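## Task

Holding the steel tweezers, lift the green piece, and no other piece, out of its pocket and set it in the tray without squashing it. From pickup until it rests in the tray it may be held only between the tweezer tips. No arm or gripper may contact the piece, and neither the tweezers nor any arm or gripper may contact the board. At the end the tweezers are still in hand and clear of the piece, and the arms contact nothing besides them.

## Robot and tools

Robot: two arms, left_arm and right_arm, each ending in a two-finger parallel gripper with a wrist camera (cam_left_wrist and cam_right_wrist, 896x504 images). Bases: left_arm near (+0.032, +0.320, +0.001) m, right_arm near (-0.013, -0.336, +0.016) m. A camera stand sits behind the arms.

Frames: the scene frame has its origin at table height, midway between the arms; +x points out over the table, +y toward left_arm, +z up (arm names do not match image sides). Reported end_effector_position (metres) and end_effector_quat_wxyz are in the scene frame; end_effector_position is the spot between the finger pads, roughly 1 cm short of the tips. Motion offsets, however, run along each arm's own Hand target axes: the fingers point along the gripper's +z and spread along its y. Printed poses can be a few cm off, and grippers often stop a few cm short of a command because of friction and weight; this is not by itself a sign of contact.

execute_actions(actions, cameras): actions is a list of actions; each action is a table of at most 15 rows, one row per 1/30 s step; a short table repeats its final row to fill 15 steps. Every row has 14 numbers in [-1, 1], always for both arms: left_arm dx, dy, dz, rx, ry, rz, opening, then right_arm the same seven. dx..rz are offsets (not poses) from that arm's Hand target as it stood when the action began, in the Hand target's own axes; each row is measured from that same start, so rows do not add up, but a later action does build on the new Hand target. Scale: 1.0 equals 0.6 m of travel or 180 degrees; rx, ry, rz form one rotation vector. opening is absolute: +1 fully open (0.094 m), -1 shut. Sending six zeros re-commands the current Hand target; a 0 opening is a real command, so repeat the present opening (see Tool commands) to keep a gripper as it is. An empty actions list just reports state and images. cameras: list of names, null/omitted or ["all"] for all, [] for none; a wrong name voids the call.

move(target, speed, blend, opening_speed, blocking, cameras): straight-line paths for both grippers. target is one 14-number row, as above, or a list of up to 15 such rows; every row in a list is an offset from the same starting Hand targets, not from the previous row. speed in m/s, 0.002 to 2.9 (default 0.25), one value or one per target; rotation is capped at twice that in rad/s. blend in metres rounds corners of a list (0 stops at each). opening_speed: rate of opening change per second on the -1..1 scale, at least 0.2; use it to close gently. blocking=false returns after about 0.5 s while motion continues. Paths take at least 0.5 s and are cut off after 10 s; they do not avoid obstacles or the other arm. A changed opening in a later list target is applied only on arrival with everything at rest. The result adds a move: line: done, off_target, moving, held or fault, plus limits such as paced (pose clipped) or held (steps withheld by a check, e.g. the clearance check).

wait(seconds): 0 to 10 s, arms keep their last command; a running move continues. stop(): brakes a running move. zoom_image(camera, region): camera is cam_left_wrist or cam_right_wrist, region [x0, y0, x1, y1] pixels from top-left, each side at most 504. read_manual(section): licence texts only, default "licences". finished_scene(scene): ends the current scene, given its number; irreversible; after ending the first one, make no more calls in that reply.

Results: Hand target (last commanded pose after clipping, base for next offsets), poses, Joint positions (last number per arm is finger opening in metres), Joint velocities ("within noise" means still), joint torques (include gravity, offsets and noise; joints 1-3 wrap at ±28 N m), grip_measured (opening on the command scale, up to ~2.7 mm too wide when empty, narrower than a hard part under full squeeze), grip_effort_nm (gripper motor effort, negative closing, has offset and friction residue), Tool commands, Scene clock, and camera calibration changes.

Control notes: commanded orientation is clipped to 40 degrees from the measured one each step. An arm blocked by something keeps pushing until sent back past its gripper. Small moves may not start; resend the missing offset. Avoid paths near an arm's own base (go around it). Close slowly on fragile items: below about 0.05 under first-touch reading the gripper squeezes at full force (about 50-64 N per pad), crushing anything yielding. Release by commanding well above grip_measured.

Avoid: dropping or flinging parts, letting go of moving parts, fast or hard contacts with the table, board or fixtures, anything leaving the table, arms touching or pinching each other or their cameras and cables, and long stretched or straining poses: motors warn with MOTOR HOT at 75 °C, fold the arm with an OVER-TEMPERATURE FAULT at 90 °C, and go limp at 100 °C. Loose objects may occasionally get nudged by outside pushes.

Each tool is called after "Emit:" as name(argument=value, ...), one argument or row to a line, values as JSON.

## Session

Emit:
execute_actions(
  actions=[],
)

Scene clock: 0.00 s.
left_arm: end_effector_position=(+0.4141, +0.3324, +0.1281) grip_measured=+1.000 grip_effort_nm=n/a end_effector_quat_wxyz=(+0.641, -0.016, +0.767, -0.025) | right_arm: end_effector_position=(+0.3704, -0.3581, +0.1591) grip_measured=+1.000 grip_effort_nm=n/a end_effector_quat_wxyz=(+0.689, +0.035, +0.724, +0.012)
Joint positions: left_arm=[0.045 1.483 0.257 1.048 0.088 -0.045 0.094] | right_arm=[-0.084 1.581 0.227 1.303 -0.053 0.063 0.094]
Joint velocities: within noise
Joint torques (N m): no reading
Heat: left arm: 39 °C; right arm: 36 °C.
Hand target: left_arm +0.4165, +0.3325, +0.1360; +0.650, -0.015, +0.760, -0.025 | right_arm +0.3713, -0.3581, +0.1621; +0.692, +0.035, +0.721, +0.012
Tool commands: left_gripper/opening=+1.0 right_gripper/opening=+1.0
camera_calibration:
cam_left_wrist: T_world_to_cam=[[-0.0494096, -0.995322, 0.0830279, 0.331401], [-0.801348, -0.0101131, -0.598113, 0.415909], [0.596155, -0.0960868, -0.797099, -0.00316107], [0, 0, 0, 1]] pos_world=[0.351547, 0.333753, 0.218726]
cam_right_wrist: T_world_to_cam=[[-0.0684539, -0.997293, -0.0268478, -0.335358], [-0.725801, 0.0682462, -0.684511, 0.405822], [0.68449, -0.0273713, -0.728508, -0.0354628], [0, 0, 0, 1]] pos_world=[0.295864, -0.363117, 0.242951]

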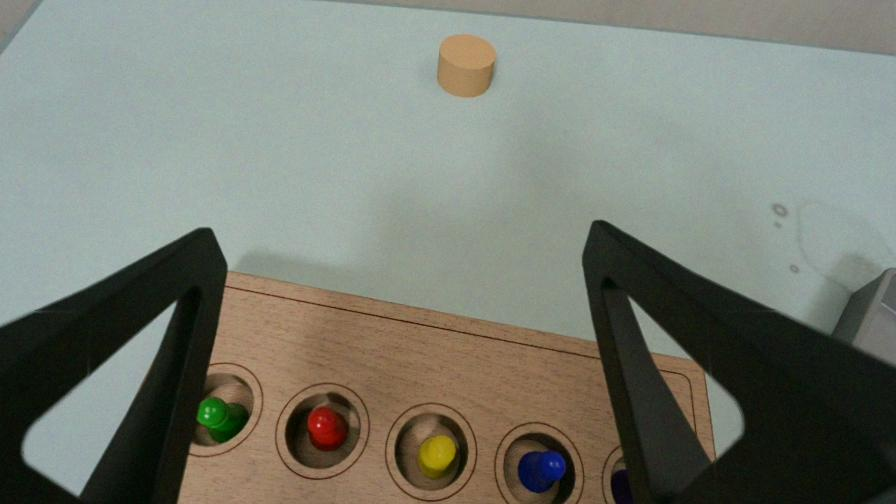

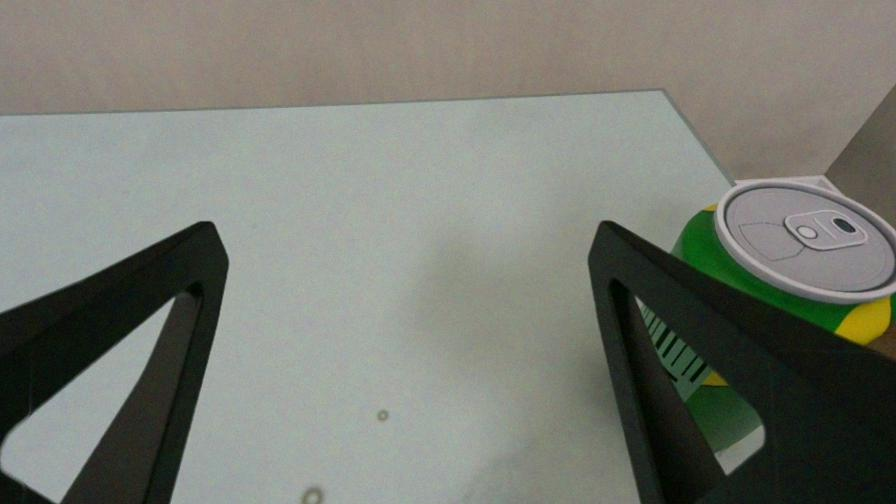

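Emit:
move(
  target=[-0.204,0.068,-0.235,0,0.139,0,1,0,0,0,0,0,0,1],
  speed=0.5,
)

Scene clock: 2.87 s.
left_arm: end_effector_position=(+0.2957, +0.3854, +0.2651) grip_measured=+1.000 grip_effort_nm=0.002 end_effector_quat_wxyz=(+0.461, -0.020, +0.886, -0.029) | right_arm: end_effector_position=(+0.3704, -0.3581, +0.1591) grip_measured=+1.000 grip_effort_nm=-0.027 end_effector_quat_wxyz=(+0.689, +0.035, +0.724, +0.012)
Joint positions: left_arm=[0.517 0.861 1 -0.835 0.468 0.276 0.094] | right_arm=[-0.084 1.581 0.227 1.303 -0.053 0.063 0.094]
Joint velocities: within noise
Joint torques (N m): left_arm=[-0.42 -0.69 7.97 1.78 0.29 0.13] | right_arm=[-0.02 -4.74 3.44 1.87 -0.05 -0.02]
Heat: left arm: 40 °C; right arm: 37 °C.
Hand target: left_arm +0.2966, +0.3826, +0.2762; +0.470, -0.009, +0.882, -0.028 | right_arm +0.3713, -0.3581, +0.1621; +0.692, +0.035, +0.721, +0.012
Off the commanded pose: left_arm 0.011 m, 2 deg | right_arm 0.003 m, 0 deg.
move: off_target (left_arm)
camera_calibration:
cam_left_wrist: T_world_to_cam=[[-0.0191372, -0.993977, 0.107908, 0.350901], [-0.978229, -0.00369228, -0.207498, 0.349766], [0.206646, -0.109529, -0.972266, 0.348512], [0, 0, 0, 1]] pos_world=[0.276848, 0.388251, 0.373558]
cam_right_wrist: T_world_to_cam=[[-0.0684539, -0.997293, -0.0268478, -0.335358], [-0.725801, 0.0682462, -0.684511, 0.405822], [0.68449, -0.0273713, -0.728508, -0.0354628], [0, 0, 0, 1]] pos_world=[0.295864, -0.363117, 0.242951]

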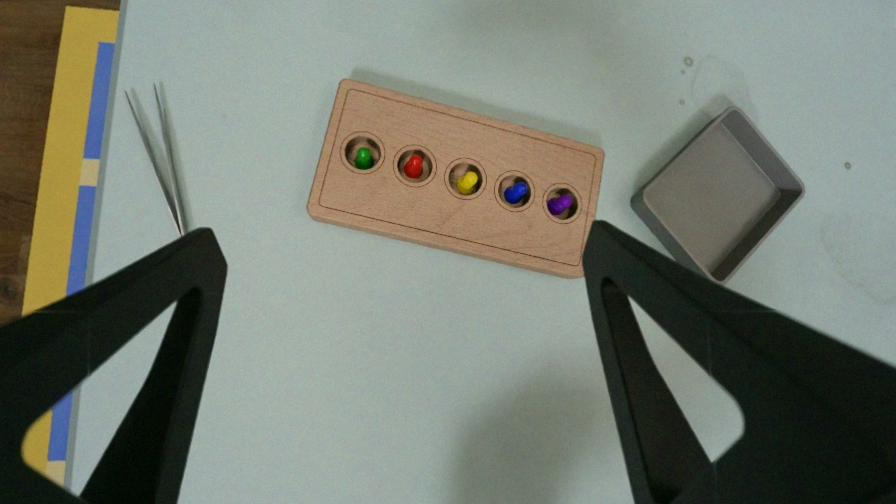

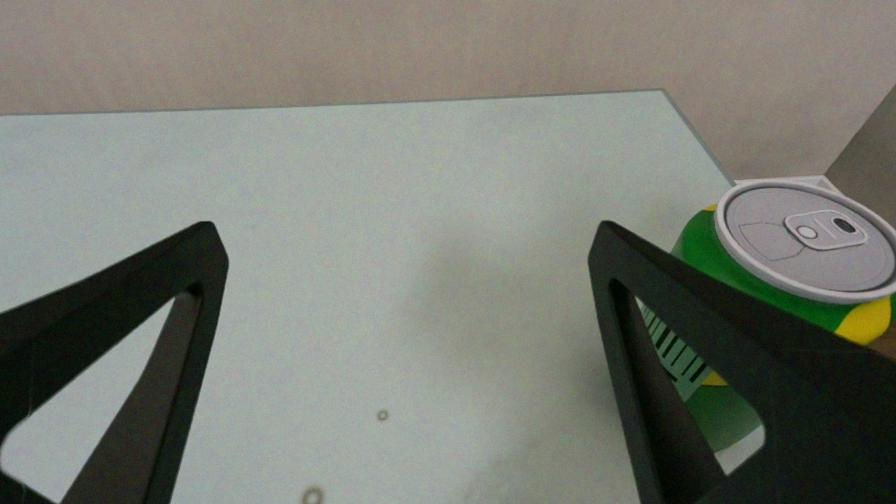

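Emit:
move(
  target=[0.1335,0.308,0.2965,-0.0643,0.306,-0.0803,0.2,0.021,0.746,-0.043,-0.426,0.003,-0.027,1],
  speed=0.4,
)

Scene clock: 10.50 s.
left_arm: end_effector_position=(+0.4024, +0.5531, +0.1012) grip_measured=+0.202 grip_effort_nm=-0.081 end_effector_quat_wxyz=(+0.007, -0.142, +0.990, -0.001) | right_arm: end_effector_position=(+0.3577, +0.0851, +0.1868) grip_measured=+1.000 grip_effort_nm=-0.032 end_effector_quat_wxyz=(+0.568, -0.424, +0.561, +0.428)
Joint positions: left_arm=[0.537 2.239 2.096 -1.415 0.008 0.278 0.056] | right_arm=[0.654 2.111 1.094 1.031 -0.639 0.008 0.094]
Joint velocities: within noise
Joint torques (N m): left_arm=[0.42 -11.52 6.99 0.25 -0.06 -0.08] | right_arm=[0.09 -8.13 6.27 1.56 -0.19 -0.1]
Heat: left arm: 41 °C; right arm: 37 °C.
Hand target: left_arm +0.4013, +0.5564, +0.1000; +0.000, -0.147, +0.989, +0.000 | right_arm +0.3601, +0.0900, +0.1795; +0.561, -0.430, +0.562, +0.430
Off the commanded pose: left_arm 0.004 m, 1 deg | right_arm 0.009 m, 1 deg.
move: done
camera_calibration:
cam_left_wrist: T_world_to_cam=[[0.294506, -0.954373, 0.0493743, 0.395085], [-0.716866, -0.186458, 0.671815, 0.327689], [-0.631957, -0.233248, -0.739071, 0.56763], [0, 0, 0, 1]] pos_world=[0.477272, 0.570558, 0.179866]
cam_right_wrist: T_world_to_cam=[[0.950481, -0.308566, 0.037051, -0.328565], [-0.185307, -0.6584, -0.7295, 0.262237], [0.249493, 0.686511, -0.682976, 0.0918786], [0, 0, 0, 1]] pos_world=[0.337966, 0.00819744, 0.266227]

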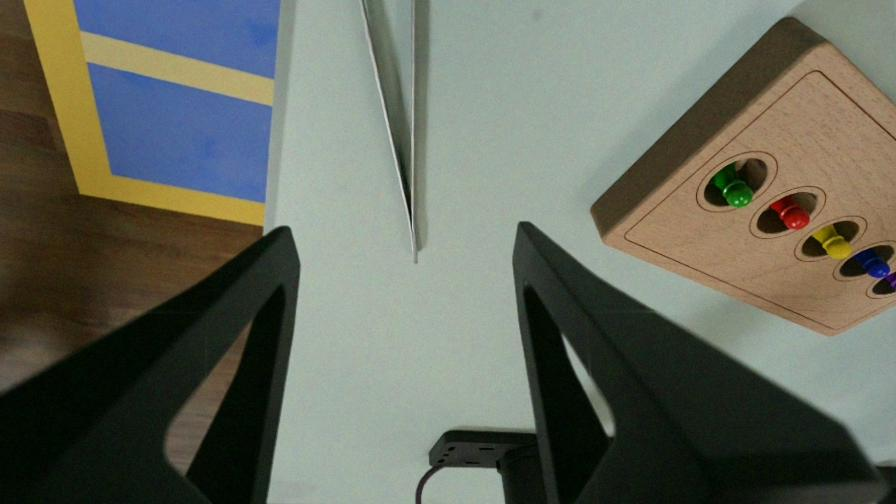

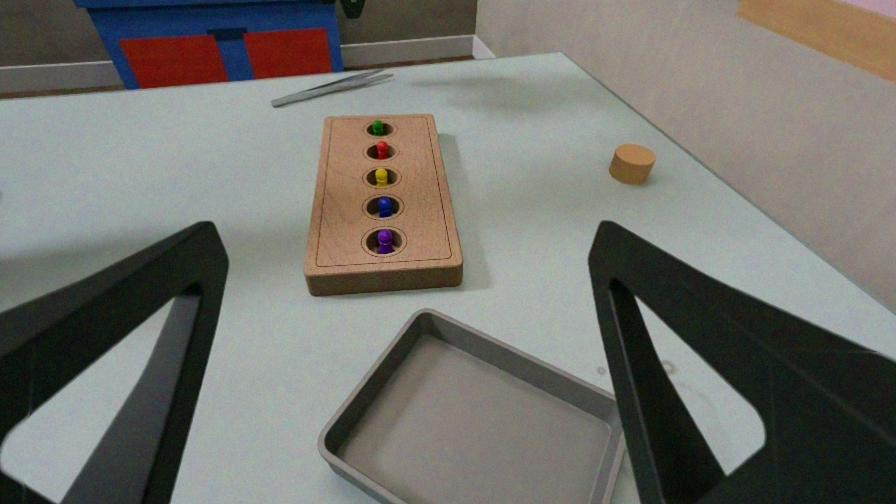

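Emit:
move(
  target=[0,0.007,0.133,0,0,0.006,-0.2,0,0,0,0,0,0,1],
  speed=0.2,
)

Emit:
zoom_image(
  camera="cam_right_wrist",
  region=[220, 20, 500, 180],
)

Scene clock: 13.07 s.
left_arm: end_effector_position=(+0.4021, +0.5580, +0.0256) grip_measured=-0.198 grip_effort_nm=-0.076 end_effector_quat_wxyz=(+0.006, -0.140, +0.990, -0.001) | right_arm: end_effector_position=(+0.3577, +0.0851, +0.1868) grip_measured=+1.000 grip_effort_nm=-0.042 end_effector_quat_wxyz=(+0.567, -0.424, +0.561, +0.428)
Joint positions: left_arm=[0.546 2.269 1.845 -1.137 0.006 0.291 0.038] | right_arm=[0.654 2.111 1.094 1.03 -0.639 0.007 0.094]
Joint velocities: within noise
Joint torques (N m): left_arm=[0.4 -12.26 5 0.49 -0.03 0.1] | right_arm=[0.08 -8.13 6.26 1.54 -0.18 -0.11]
Heat: left arm: 41 °C; right arm: 38 °C.
Hand target: left_arm +0.4002, +0.5604, +0.0203; +0.000, -0.138, +0.990, +0.000 | right_arm +0.3601, +0.0900, +0.1796; +0.561, -0.430, +0.562, +0.429
Off the commanded pose: left_arm 0.006 m, 1 deg | right_arm 0.009 m, 1 deg.
move: done
camera_calibration:
cam_left_wrist: T_world_to_cam=[[0.290977, -0.955505, 0.048396, 0.405721], [-0.715513, -0.183755, 0.673999, 0.377133], [-0.635117, -0.230746, -0.737145, 0.512638], [0, 0, 0, 1]] pos_world=[0.477373, 0.575258, 0.104066]
cam_right_wrist: T_world_to_cam=[[0.950586, -0.308219, 0.0372397, -0.328623], [-0.18502, -0.658736, -0.72927, 0.262148], [0.249306, 0.686344, -0.683211, 0.0919368], [0, 0, 0, 1]] pos_world=[0.337966, 0.00829816, 0.266227]

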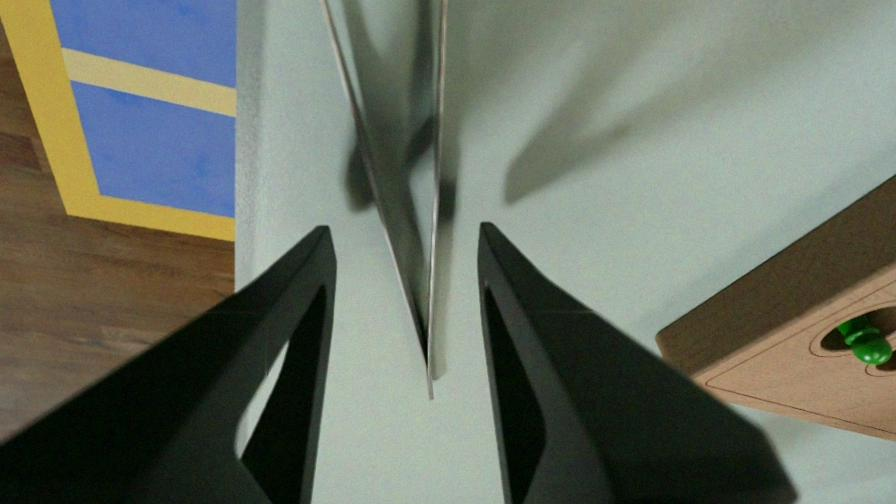

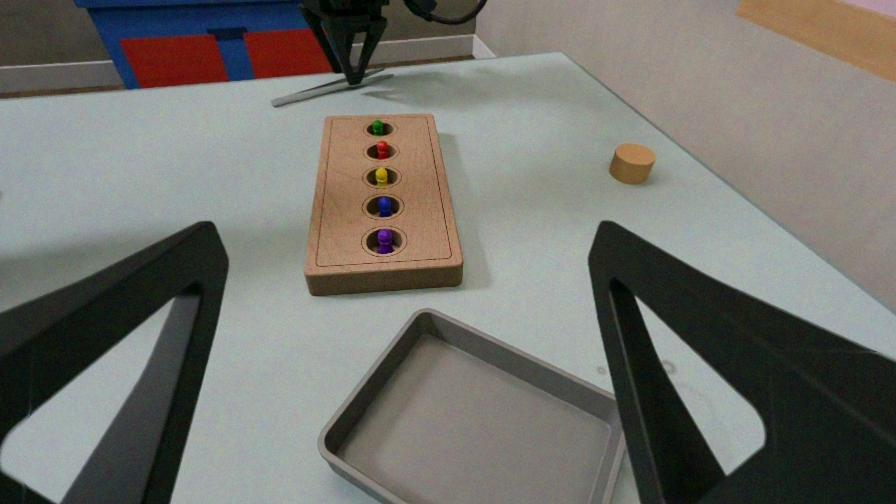

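Scaled by 1.800 from the camera's 896x504 image, which has a finer 1280x720 frame.

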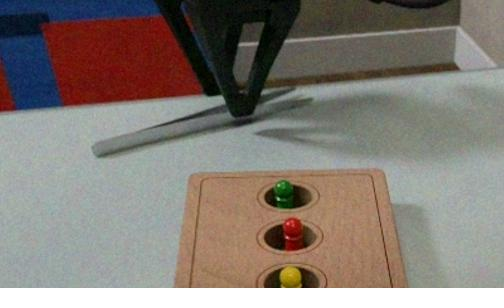

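Emit:
move(
  target=[
    [0,0,0.010,0,0,0,-0.2,0,0,0,0,0,0,1],
    [0,0,0.010,0,0,0,-0.6,0,0,0,0,0,0,1],
    [0,0,0.010,0,0,0,-0.6,0,0,0,0,0,0,1],
  ],
  speed=0.08,
)

Emit:
zoom_image(
  camera="cam_right_wrist",
  region=[220, 20, 500, 180],
)

Scene clock: 15.67 s.
left_arm: end_effector_position=(+0.4043, +0.5594, +0.0234) grip_measured=-0.598 grip_effort_nm=-0.085 end_effector_quat_wxyz=(+0.011, -0.140, +0.990, +0.002) | right_arm: end_effector_position=(+0.3577, +0.0851, +0.1868) grip_measured=+1.000 grip_effort_nm=-0.032 end_effector_quat_wxyz=(+0.567, -0.424, +0.561, +0.428)
Joint positions: left_arm=[0.546 2.269 1.836 -1.116 0.006 0.291 0.019] | right_arm=[0.654 2.111 1.094 1.03 -0.639 0.007 0.094]
Joint velocities: within noise
Joint torques (N m): left_arm=[0.38 -11.89 4.46 0.51 -0.07 0.12] | right_arm=[0.09 -8.14 6.26 1.55 -0.18 -0.1]
Heat: left arm: 41 °C; right arm: 38 °C.
Hand target: left_arm +0.4003, +0.5605, +0.0143; +0.001, -0.138, +0.990, +0.000 | right_arm +0.3601, +0.0900, +0.1796; +0.561, -0.430, +0.562, +0.429
Off the commanded pose: left_arm 0.010 m, 1 deg | right_arm 0.009 m, 1 deg.
move: done
camera_calibration:
cam_left_wrist: T_world_to_cam=[[0.290142, -0.955914, 0.0452334, 0.407131], [-0.722232, -0.187714, 0.665691, 0.385437], [-0.627852, -0.225814, -0.744855, 0.507166], [0, 0, 0, 1]] pos_world=[0.478675, 0.576059, 0.102768]
cam_right_wrist: T_world_to_cam=[[0.950586, -0.308219, 0.0372397, -0.328623], [-0.18502, -0.658736, -0.72927, 0.262148], [0.249306, 0.686344, -0.683211, 0.0919368], [0, 0, 0, 1]] pos_world=[0.337966, 0.00829816, 0.266227]

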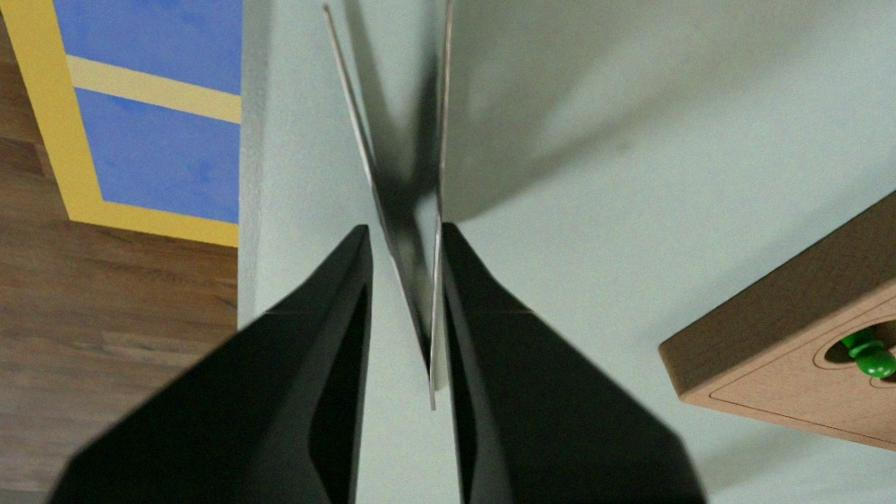

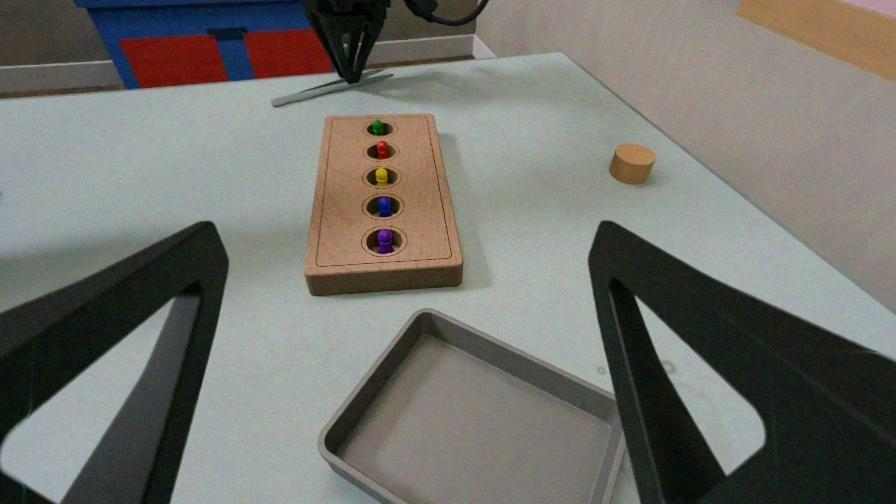

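Scaled by 1.800 from the camera's 896x504 image, which has a finer 1280x720 frame.

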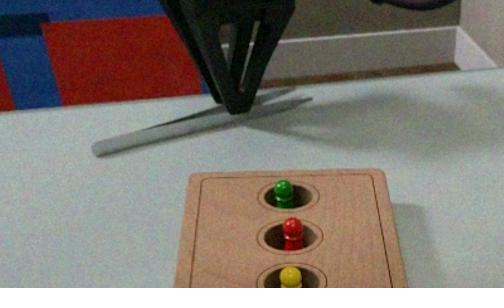

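Emit:
move(
  target=[
    [0,0,0,0,0,0,-0.83,0,0,0,0,0,0,1],
    [0,0,-0.142,0,0,0,-0.83,0,0,0,0,0,0,1],
    [0.25,-0.086,-0.142,0,0,0.411,-0.83,0,0,0,0,0,0,1],
    [0.25,-0.086,-0.02,0,0,0.411,-0.83,0,0,0,0,0,0,1],
  ],
  speed=[0.1,0.2,0.3,0.15],
  opening_speed=0.6,
)

Emit:
zoom_image(
  camera="cam_right_wrist",
  region=[100, 20, 400, 180],
)

Scene clock: 25.63 s.
left_arm: end_effector_position=(+0.2716, +0.4728, +0.0294) grip_measured=-0.827 grip_effort_nm=-0.154 end_effector_quat_wxyz=(+0.003, +0.480, +0.877, +0.009) | right_arm: end_effector_position=(+0.3577, +0.0851, +0.1868) grip_measured=+1.000 grip_effort_nm=-0.037 end_effector_quat_wxyz=(+0.567, -0.424, +0.561, +0.428)
Joint positions: left_arm=[0.536 1.682 1.024 -0.894 -0.003 1.562 0.008] | right_arm=[0.654 2.111 1.094 1.03 -0.639 0.007 0.094]
Joint velocities: within noise
Joint torques (N m): left_arm=[-0.24 -6.65 4.42 0.41 0.03 0.16] | right_arm=[0.09 -8.14 6.26 1.55 -0.18 -0.1]
Heat: left arm: 41 °C; right arm: 39 °C.
Hand target: left_arm +0.2700, +0.4699, +0.0262; +0.000, +0.486, +0.874, +0.000 | right_arm +0.3601, +0.0900, +0.1796; +0.561, -0.430, +0.562, +0.429
Off the commanded pose: left_arm 0.005 m, 1 deg | right_arm 0.009 m, 1 deg.
move: done
camera_calibration:
cam_left_wrist: T_world_to_cam=[[-0.832802, -0.552924, 0.0267619, 0.477577], [-0.387573, 0.616909, 0.684989, -0.202438], [-0.395256, 0.560088, -0.728061, -0.0263914], [0, 0, 0, 1]] pos_world=[0.308837, 0.403731, 0.106673]
cam_right_wrist: T_world_to_cam=[[0.950586, -0.308219, 0.0372397, -0.328623], [-0.18502, -0.658736, -0.72927, 0.262148], [0.249306, 0.686344, -0.683211, 0.0919368], [0, 0, 0, 1]] pos_world=[0.337966, 0.00829816, 0.266227]

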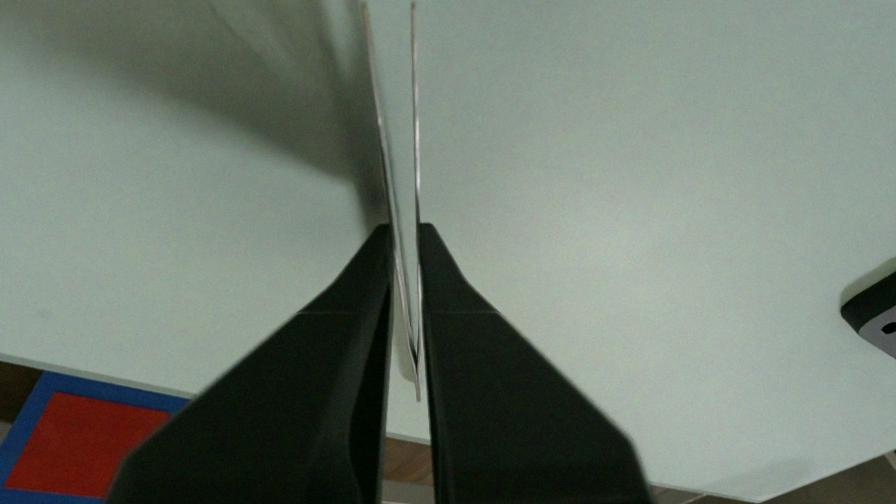

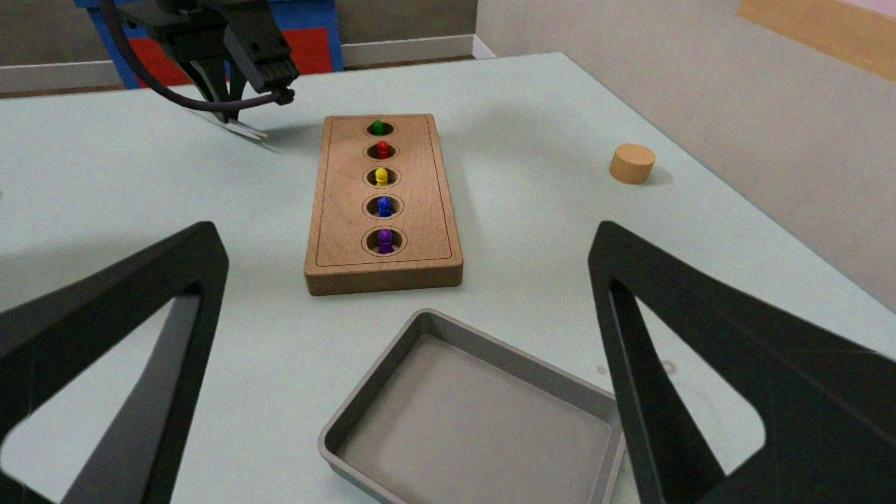

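Scaled by 1.680 from the camera's 896x504 image, which has a finer 1280x720 frame.

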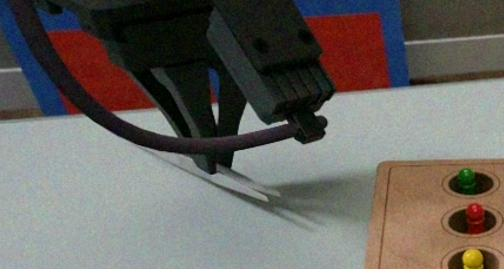

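Emit:
move(
  target=[0,0,0.013,0,0,0,-0.83,0,0,0,0,0,0,1],
  speed=0.08,
  cameras=["cam_left_wrist"],
)

Emit:
move(
  target=[0,0,0.006,0,0,0,-0.83,0,0,0,0,0,0,1],
  speed=0.05,
)

Emit:
zoom_image(
  camera="cam_right_wrist",
  region=[100, 20, 400, 180],
)

Scene clock: 27.30 s.
left_arm: end_effector_position=(+0.2732, +0.4738, +0.0237) grip_measured=-0.827 grip_effort_nm=-0.144 end_effector_quat_wxyz=(+0.005, +0.480, +0.877, +0.012) | right_arm: end_effector_position=(+0.3577, +0.0851, +0.1868) grip_measured=+1.000 grip_effort_nm=-0.032 end_effector_quat_wxyz=(+0.567, -0.424, +0.561, +0.428)
Joint positions: left_arm=[0.536 1.691 1.009 -0.863 -0.003 1.563 0.008] | right_arm=[0.654 2.111 1.094 1.03 -0.639 0.007 0.094]
Joint velocities: within noise
Joint torques (N m): left_arm=[-0.17 -6.31 4.19 0.41 0.04 0.12] | right_arm=[0.08 -8.14 6.27 1.55 -0.18 -0.1]
Heat: left arm: 41 °C; right arm: 39 °C.
Hand target: left_arm +0.2700, +0.4699, +0.0184; +0.000, +0.486, +0.874, +0.000 | right_arm +0.3601, +0.0900, +0.1796; +0.561, -0.430, +0.562, +0.429
Off the commanded pose: left_arm 0.007 m, 2 deg | right_arm 0.009 m, 1 deg.
move: done
camera_calibration:
cam_left_wrist: T_world_to_cam=[[-0.833378, -0.552384, 0.0187984, 0.479798], [-0.391714, 0.614287, 0.68499, -0.196197], [-0.389925, 0.563492, -0.72831, -0.0335], [0, 0, 0, 1]] pos_world=[0.309937, 0.404432, 0.100975]
Images, in order (width x height): cam_left_wrist 896x504.

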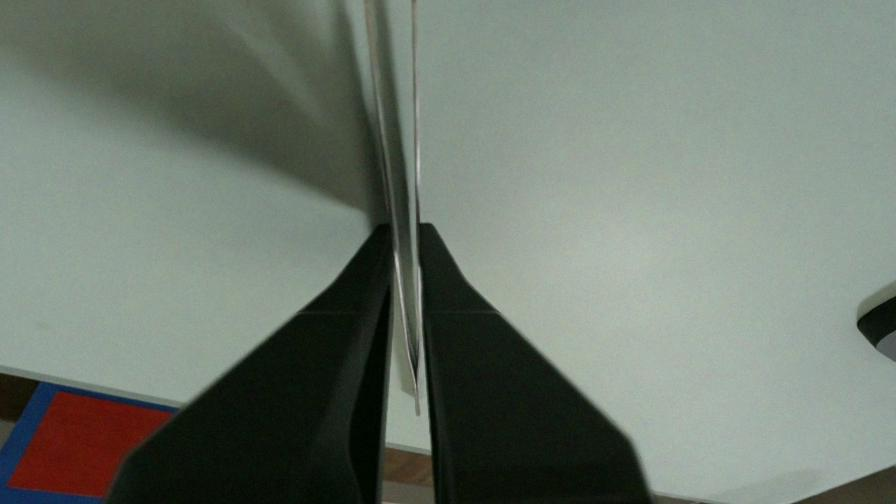

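Scene clock: 28.07 s.
left_arm: end_effector_position=(+0.2736, +0.4740, +0.0203) grip_measured=-0.827 grip_effort_nm=-0.149 end_effector_quat_wxyz=(+0.005, +0.480, +0.877, +0.013) | right_arm: end_effector_position=(+0.3577, +0.0851, +0.1868) grip_measured=+1.000 grip_effort_nm=-0.032 end_effector_quat_wxyz=(+0.567, -0.424, +0.561, +0.428)
Joint positions: left_arm=[0.536 1.697 1.001 -0.847 -0.003 1.563 0.008] | right_arm=[0.654 2.111 1.094 1.03 -0.639 0.007 0.094]
Joint velocities: within noise
Joint torques (N m): left_arm=[-0.17 -6.38 4.01 0.45 0.05 0.15] | right_arm=[0.09 -8.13 6.26 1.55 -0.18 -0.1]
Heat: left arm: 41 °C; right arm: 40 °C.
Hand target: left_arm +0.2699, +0.4699, +0.0147; +0.000, +0.486, +0.874, +0.000 | right_arm +0.3601, +0.0900, +0.1796; +0.561, -0.430, +0.562, +0.429
Off the commanded pose: left_arm 0.008 m, 2 deg | right_arm 0.009 m, 1 deg.
move: done
camera_calibration:
cam_left_wrist: T_world_to_cam=[[-0.833607, -0.552089, 0.0172398, 0.480243], [-0.392392, 0.613867, 0.684978, -0.193532], [-0.388752, 0.564238, -0.72836, -0.0366713], [0, 0, 0, 1]] pos_world=[0.310138, 0.404631, 0.0975759]
cam_right_wrist: T_world_to_cam=[[0.950586, -0.308219, 0.0372397, -0.328623], [-0.18502, -0.658736, -0.72927, 0.262148], [0.249306, 0.686344, -0.683211, 0.0919368], [0, 0, 0, 1]] pos_world=[0.337966, 0.00829816, 0.266227]

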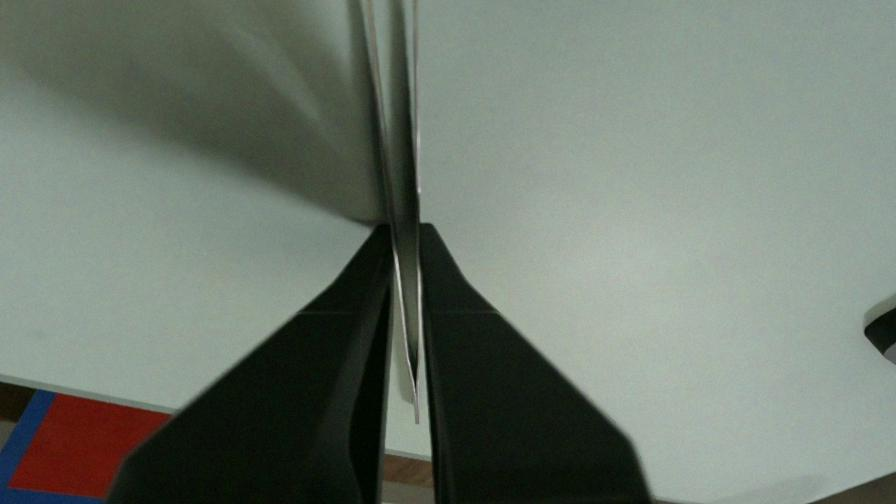

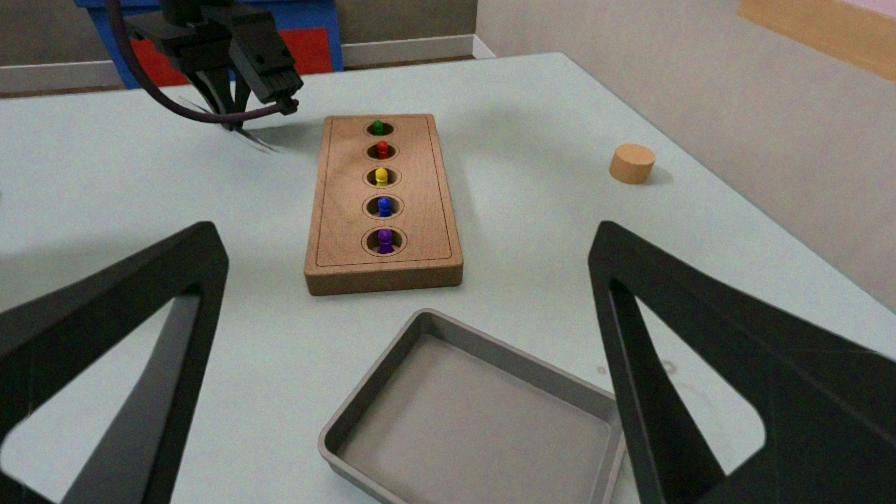

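Scaled by 1.680 from the camera's 896x504 image, which has a finer 1280x720 frame.

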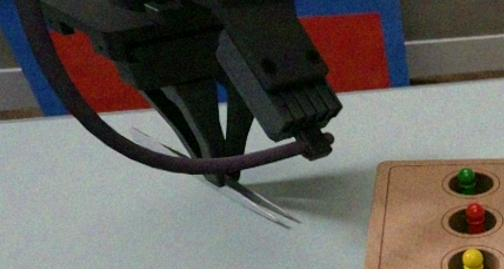

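Emit:
move(
  target=[0,0,0.007,0,0,0,-0.83,0,0,0,0,0,0,1],
  speed=0.05,
  cameras=["cam_left_wrist"],
)

Emit:
move(
  target=[0,0,0.006,0,0,0,-0.83,0,0,0,0,0,0,1],
  speed=0.05,
)

Emit:
zoom_image(
  camera="cam_right_wrist",
  region=[100, 20, 400, 180],
)

Scene clock: 29.60 s.
left_arm: end_effector_position=(+0.2742, +0.4744, +0.0198) grip_measured=-0.827 grip_effort_nm=-0.149 end_effector_quat_wxyz=(+0.006, +0.480, +0.877, +0.015) | right_arm: end_effector_position=(+0.3577, +0.0851, +0.1868) grip_measured=+1.000 grip_effort_nm=-0.032 end_effector_quat_wxyz=(+0.567, -0.424, +0.561, +0.428)
Joint positions: left_arm=[0.536 1.697 0.999 -0.84 -0.003 1.563 0.008] | right_arm=[0.654 2.111 1.094 1.03 -0.639 0.007 0.094]
Joint velocities: within noise
Joint torques (N m): left_arm=[-0.2 -5.67 3.66 0.56 0.04 0.13] | right_arm=[0.08 -8.14 6.26 1.55 -0.18 -0.1]
Heat: left arm: 41 °C; right arm: 40 °C.
Hand target: left_arm +0.2700, +0.4699, +0.0106; +0.000, +0.486, +0.874, +0.000 | right_arm +0.3601, +0.0900, +0.1796; +0.561, -0.430, +0.562, +0.429
Off the commanded pose: left_arm 0.011 m, 2 deg | right_arm 0.009 m, 1 deg.
move: off_target (left_arm)
camera_calibration:
cam_left_wrist: T_world_to_cam=[[-0.833667, -0.552114, 0.0130406, 0.481134], [-0.39482, 0.612338, 0.684952, -0.191712], [-0.386157, 0.565873, -0.728472, -0.0385215], [0, 0, 0, 1]] pos_world=[0.310538, 0.404832, 0.0969774]
Images, in order (width x height): cam_left_wrist 896x504.

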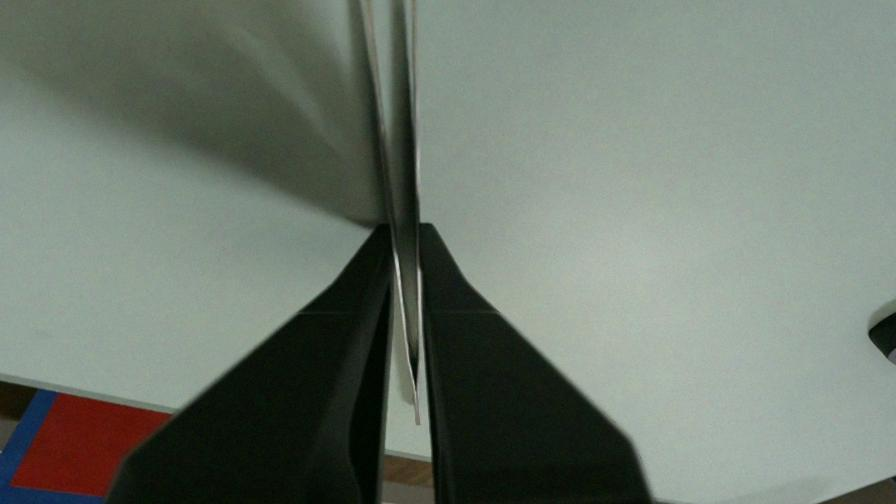

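Scene clock: 30.30 s.
left_arm: end_effector_position=(+0.2742, +0.4744, +0.0182) grip_measured=-0.827 grip_effort_nm=-0.144 end_effector_quat_wxyz=(+0.007, +0.480, +0.877, +0.016) | right_arm: end_effector_position=(+0.3577, +0.0851, +0.1868) grip_measured=+1.000 grip_effort_nm=-0.032 end_effector_quat_wxyz=(+0.567, -0.424, +0.561, +0.428)
Joint positions: left_arm=[0.536 1.697 0.992 -0.83 -0.003 1.563 0.008] | right_arm=[0.654 2.111 1.094 1.03 -0.639 0.007 0.094]
Joint velocities: within noise
Joint torques (N m): left_arm=[-0.25 -5.12 3.56 0.64 0.04 0.14] | right_arm=[0.09 -8.13 6.27 1.55 -0.18 -0.1]
Heat: left arm: 41 °C; right arm: 40 °C.
Hand target: left_arm +0.2699, +0.4699, +0.0069; +0.000, +0.486, +0.874, +0.000 | right_arm +0.3601, +0.0900, +0.1796; +0.561, -0.430, +0.562, +0.429
Off the commanded pose: left_arm 0.013 m, 2 deg | right_arm 0.009 m, 1 deg.
move: off_target (left_arm)
camera_calibration:
cam_left_wrist: T_world_to_cam=[[-0.833676, -0.552164, 0.0100196, 0.481244], [-0.396581, 0.611201, 0.68495, -0.189628], [-0.384328, 0.567052, -0.728521, -0.040747], [0, 0, 0, 1]] pos_world=[0.310338, 0.404732, 0.0953785]
cam_right_wrist: T_world_to_cam=[[0.950586, -0.308219, 0.0372397, -0.328623], [-0.18502, -0.658736, -0.72927, 0.262148], [0.249306, 0.686344, -0.683211, 0.0919368], [0, 0, 0, 1]] pos_world=[0.337966, 0.00829816, 0.266227]

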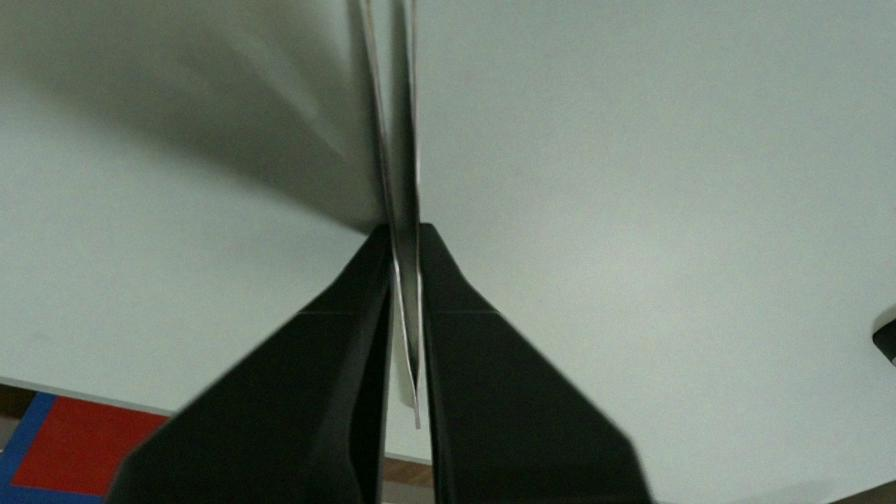

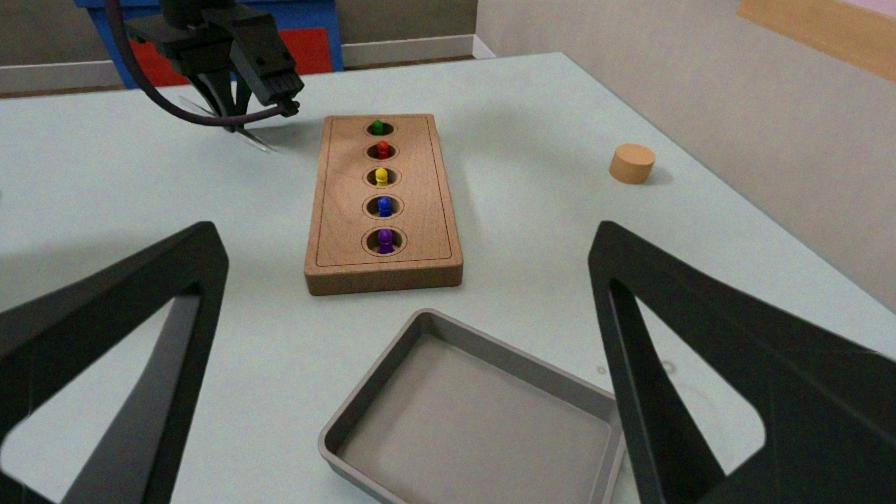

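Scaled by 1.680 from the camera's 896x504 image, which has a finer 1280x720 frame.

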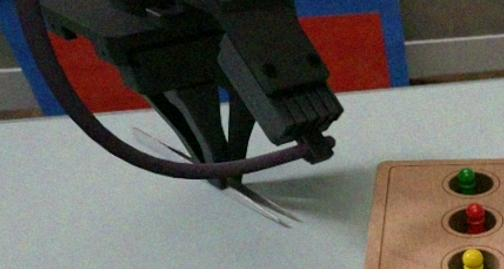

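Emit:
move(
  target=[0,0,-0.012,0,0,0,-0.83,0,0,0,0,0,0,1],
  speed=0.1,
  cameras=[],
)

Emit:
move(
  target=[
    [0,0,0,0,0,0,0.3,0,0,0,0,0,0,1],
    [0,0,-0.13,0,0,0,0.3,0,0,0,0,0,0,1],
    [0,0,-0.13,0,0,-0.5,0.3,0,0,0,0,0,0,1],
    [0.008,0,-0.13,0,0,-1,0.3,0,0,0,0,0,0,1],
  ],
  speed=[0.1,0.2,0.9,0.9],
  opening_speed=1.2,
)

Emit:
zoom_image(
  camera="cam_right_wrist",
  region=[100, 20, 400, 180],
)

Scene clock: 32.33 s.
left_arm: end_effector_position=(+0.2741, +0.4744, +0.0182) grip_measured=-0.827 grip_effort_nm=-0.149 end_effector_quat_wxyz=(+0.007, +0.480, +0.877, +0.016) | right_arm: end_effector_position=(+0.3577, +0.0851, +0.1868) grip_measured=+1.000 grip_effort_nm=-0.027 end_effector_quat_wxyz=(+0.567, -0.424, +0.561, +0.428)
Joint positions: left_arm=[0.536 1.697 0.992 -0.831 -0.003 1.563 0.008] | right_arm=[0.654 2.111 1.094 1.03 -0.639 0.007 0.094]
Joint velocities: within noise
Joint torques (N m): left_arm=[-0.18 -6.2 4.62 0.29 0.05 0.11] | right_arm=[0.09 -8.13 6.26 1.55 -0.18 -0.11]
Heat: left arm: 41 °C; right arm: 40 °C.
Hand target: left_arm +0.2699, +0.4699, +0.0141; +0.000, +0.486, +0.874, +0.000 | right_arm +0.3601, +0.0900, +0.1796; +0.561, -0.430, +0.562, +0.429
Off the commanded pose: left_arm 0.007 m, 2 deg | right_arm 0.009 m, 1 deg.
move: done
No camera images: "cameras" was empty.

Scene clock: 37.27 s.
left_arm: end_effector_position=(+0.2677, +0.4720, +0.0826) grip_measured=+0.299 grip_effort_nm=0.061 end_effector_quat_wxyz=(+0.012, +0.872, -0.490, +0.005) | right_arm: end_effector_position=(+0.3577, +0.0851, +0.1868) grip_measured=+1.000 grip_effort_nm=-0.032 end_effector_quat_wxyz=(+0.567, -0.424, +0.561, +0.428)
Joint positions: left_arm=[0.555 1.637 1.197 -1.146 0.019 -1.537 0.061] | right_arm=[0.654 2.111 1.094 1.03 -0.639 0.007 0.094]
Joint velocities: within noise
Joint torques (N m): left_arm=[-0.34 -9.24 6.15 0.21 -0.15 -0.12] | right_arm=[0.09 -8.13 6.27 1.55 -0.18 -0.1]
Heat: left arm: 41 °C; right arm: 40 °C.
Hand target: left_arm +0.2674, +0.4740, +0.0921; +0.000, +0.874, -0.486, +0.000 | right_arm +0.3601, +0.0900, +0.1796; +0.561, -0.430, +0.562, +0.429
Off the commanded pose: left_arm 0.010 m, 2 deg | right_arm 0.009 m, 1 deg.
move: done
camera_calibration:
cam_left_wrist: T_world_to_cam=[[0.845057, 0.533877, 0.0292176, -0.489838], [0.365614, -0.616864, 0.696997, 0.139743], [0.390134, -0.57832, -0.716478, 0.337287], [0, 0, 0, 1]] pos_world=[0.231262, 0.542775, 0.15857]
cam_right_wrist: T_world_to_cam=[[0.950586, -0.308219, 0.0372397, -0.328623], [-0.18502, -0.658736, -0.72927, 0.262148], [0.249306, 0.686344, -0.683211, 0.0919368], [0, 0, 0, 1]] pos_world=[0.337966, 0.00829816, 0.266227]

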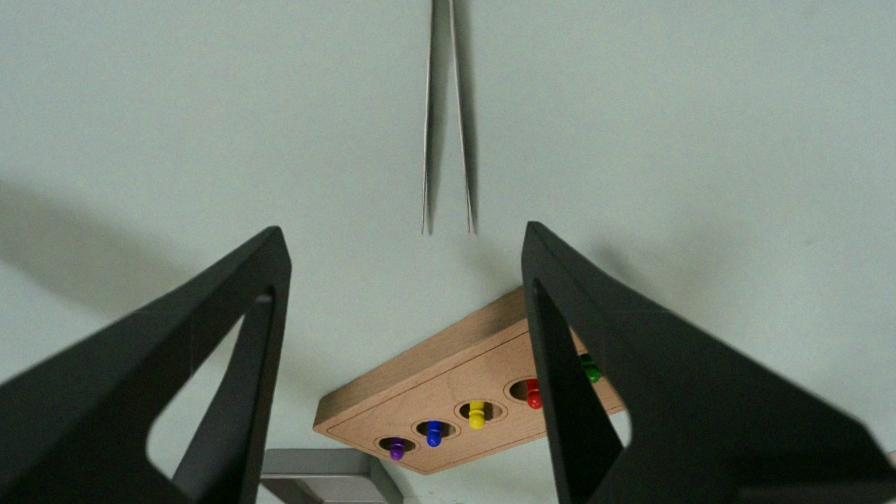

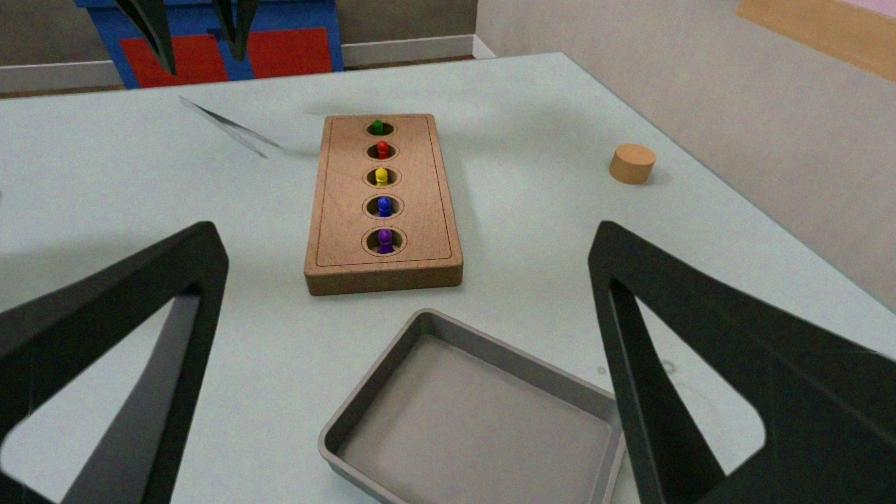

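Scaled by 1.680 from the camera's 896x504 image, which has a finer 1280x720 frame.

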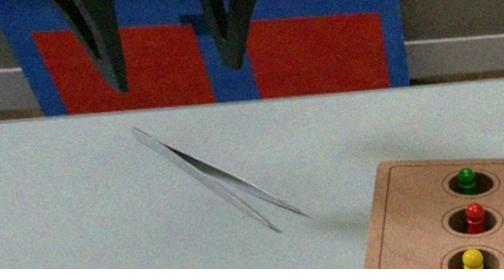

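Emit:
move(
  target=[
    [-0.01,-0.017,0,0,0,-0.006,0.1,0,0,0,0,0,0,1],
    [-0.01,-0.017,0.115,0,0,-0.006,0,0,0,0,0,0,0,1],
  ],
  speed=0.15,
)

Emit:
zoom_image(
  camera="cam_left_wrist",
  region=[250, 100, 650, 504],
)

Emit:
zoom_image(
  camera="cam_right_wrist",
  region=[100, 20, 400, 180],
)

Scene clock: 48.87 s.
left_arm: end_effector_position=(+0.2775, +0.4821, +0.0264) grip_measured=+0.001 grip_effort_nm=-0.085 end_effector_quat_wxyz=(-0.003, +0.875, -0.484, +0.012) | right_arm: end_effector_position=(+0.3577, +0.0851, +0.1868) grip_measured=+1.000 grip_effort_nm=-0.032 end_effector_quat_wxyz=(+0.567, -0.424, +0.561, +0.428)
Joint positions: left_arm=[0.565 1.724 1.06 -0.889 0.018 -1.54 0.047] | right_arm=[0.654 2.111 1.094 1.03 -0.639 0.007 0.094]
Joint velocities: within noise
Joint torques (N m): left_arm=[0.4 -7.01 4.45 0.47 -0.18 -0.1] | right_arm=[0.09 -8.13 6.26 1.55 -0.18 -0.1]
Heat: left arm: 41 °C; right arm: 40 °C.
Hand target: left_arm +0.2729, +0.4844, +0.0231; +0.000, +0.879, -0.478, +0.000 | right_arm +0.3601, +0.0900, +0.1796; +0.561, -0.430, +0.562, +0.429
Off the commanded pose: left_arm 0.006 m, 2 deg | right_arm 0.009 m, 1 deg.
move: done
camera_calibration:
cam_left_wrist: T_world_to_cam=[[0.837057, 0.543591, 0.0619959, -0.505151], [0.35486, -0.625667, 0.694705, 0.188858], [0.416425, -0.559508, -0.716618, 0.282776], [0, 0, 0, 1]] pos_world=[0.238067, 0.550973, 0.102759]
cam_right_wrist: T_world_to_cam=[[0.950586, -0.308219, 0.0372397, -0.328623], [-0.18502, -0.658736, -0.72927, 0.262148], [0.249306, 0.686344, -0.683211, 0.0919368], [0, 0, 0, 1]] pos_world=[0.337966, 0.00829816, 0.266227]

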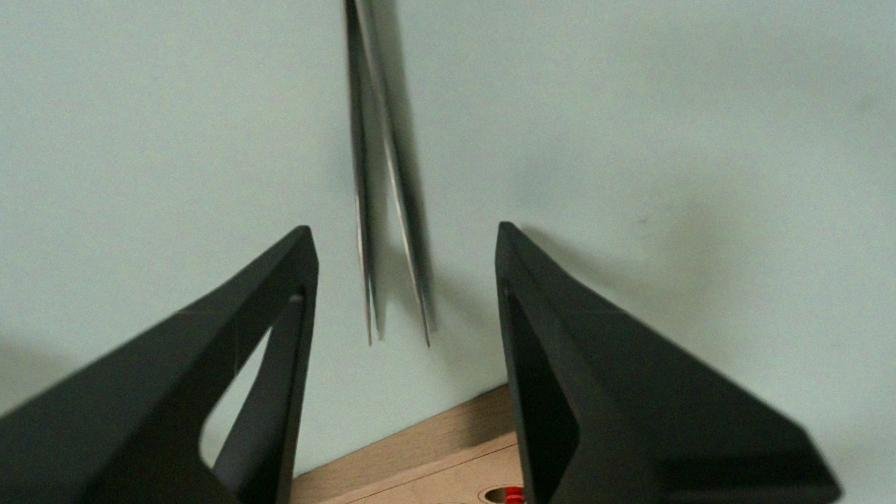

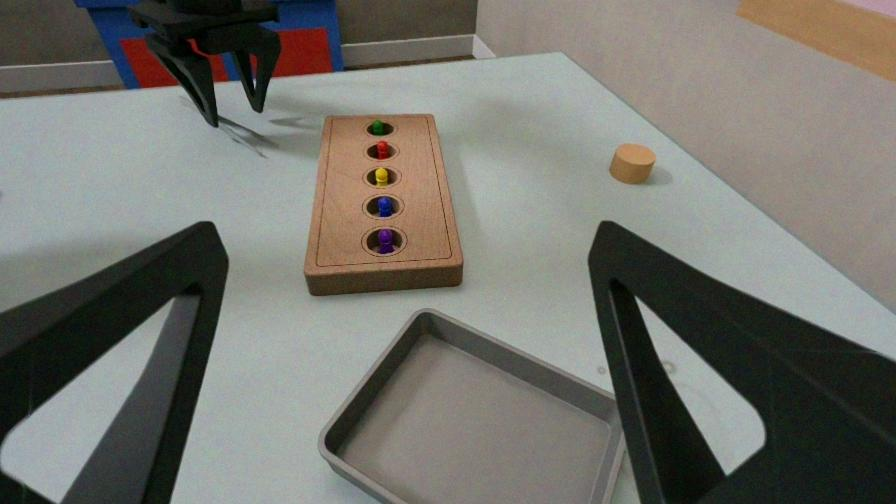

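Scaled by 1.248 from the camera's 896x504 image, which has a finer 1280x720 frame.

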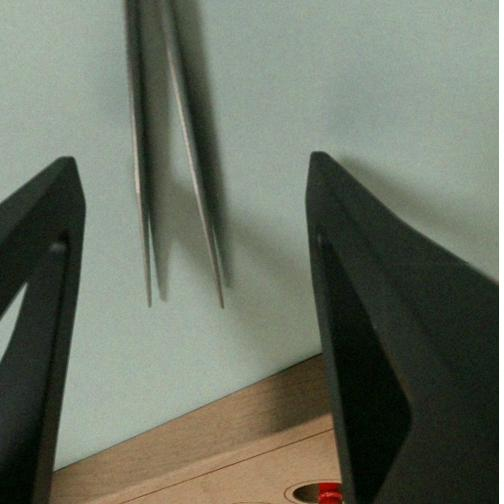

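Scaled by 1.680 from the camera's 896x504 image, which has a finer 1280x720 frame.

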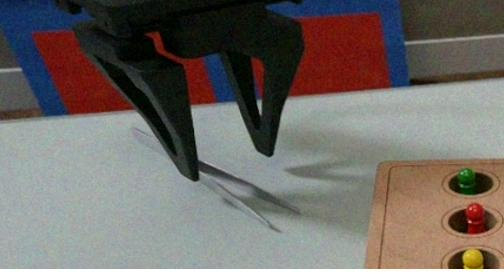

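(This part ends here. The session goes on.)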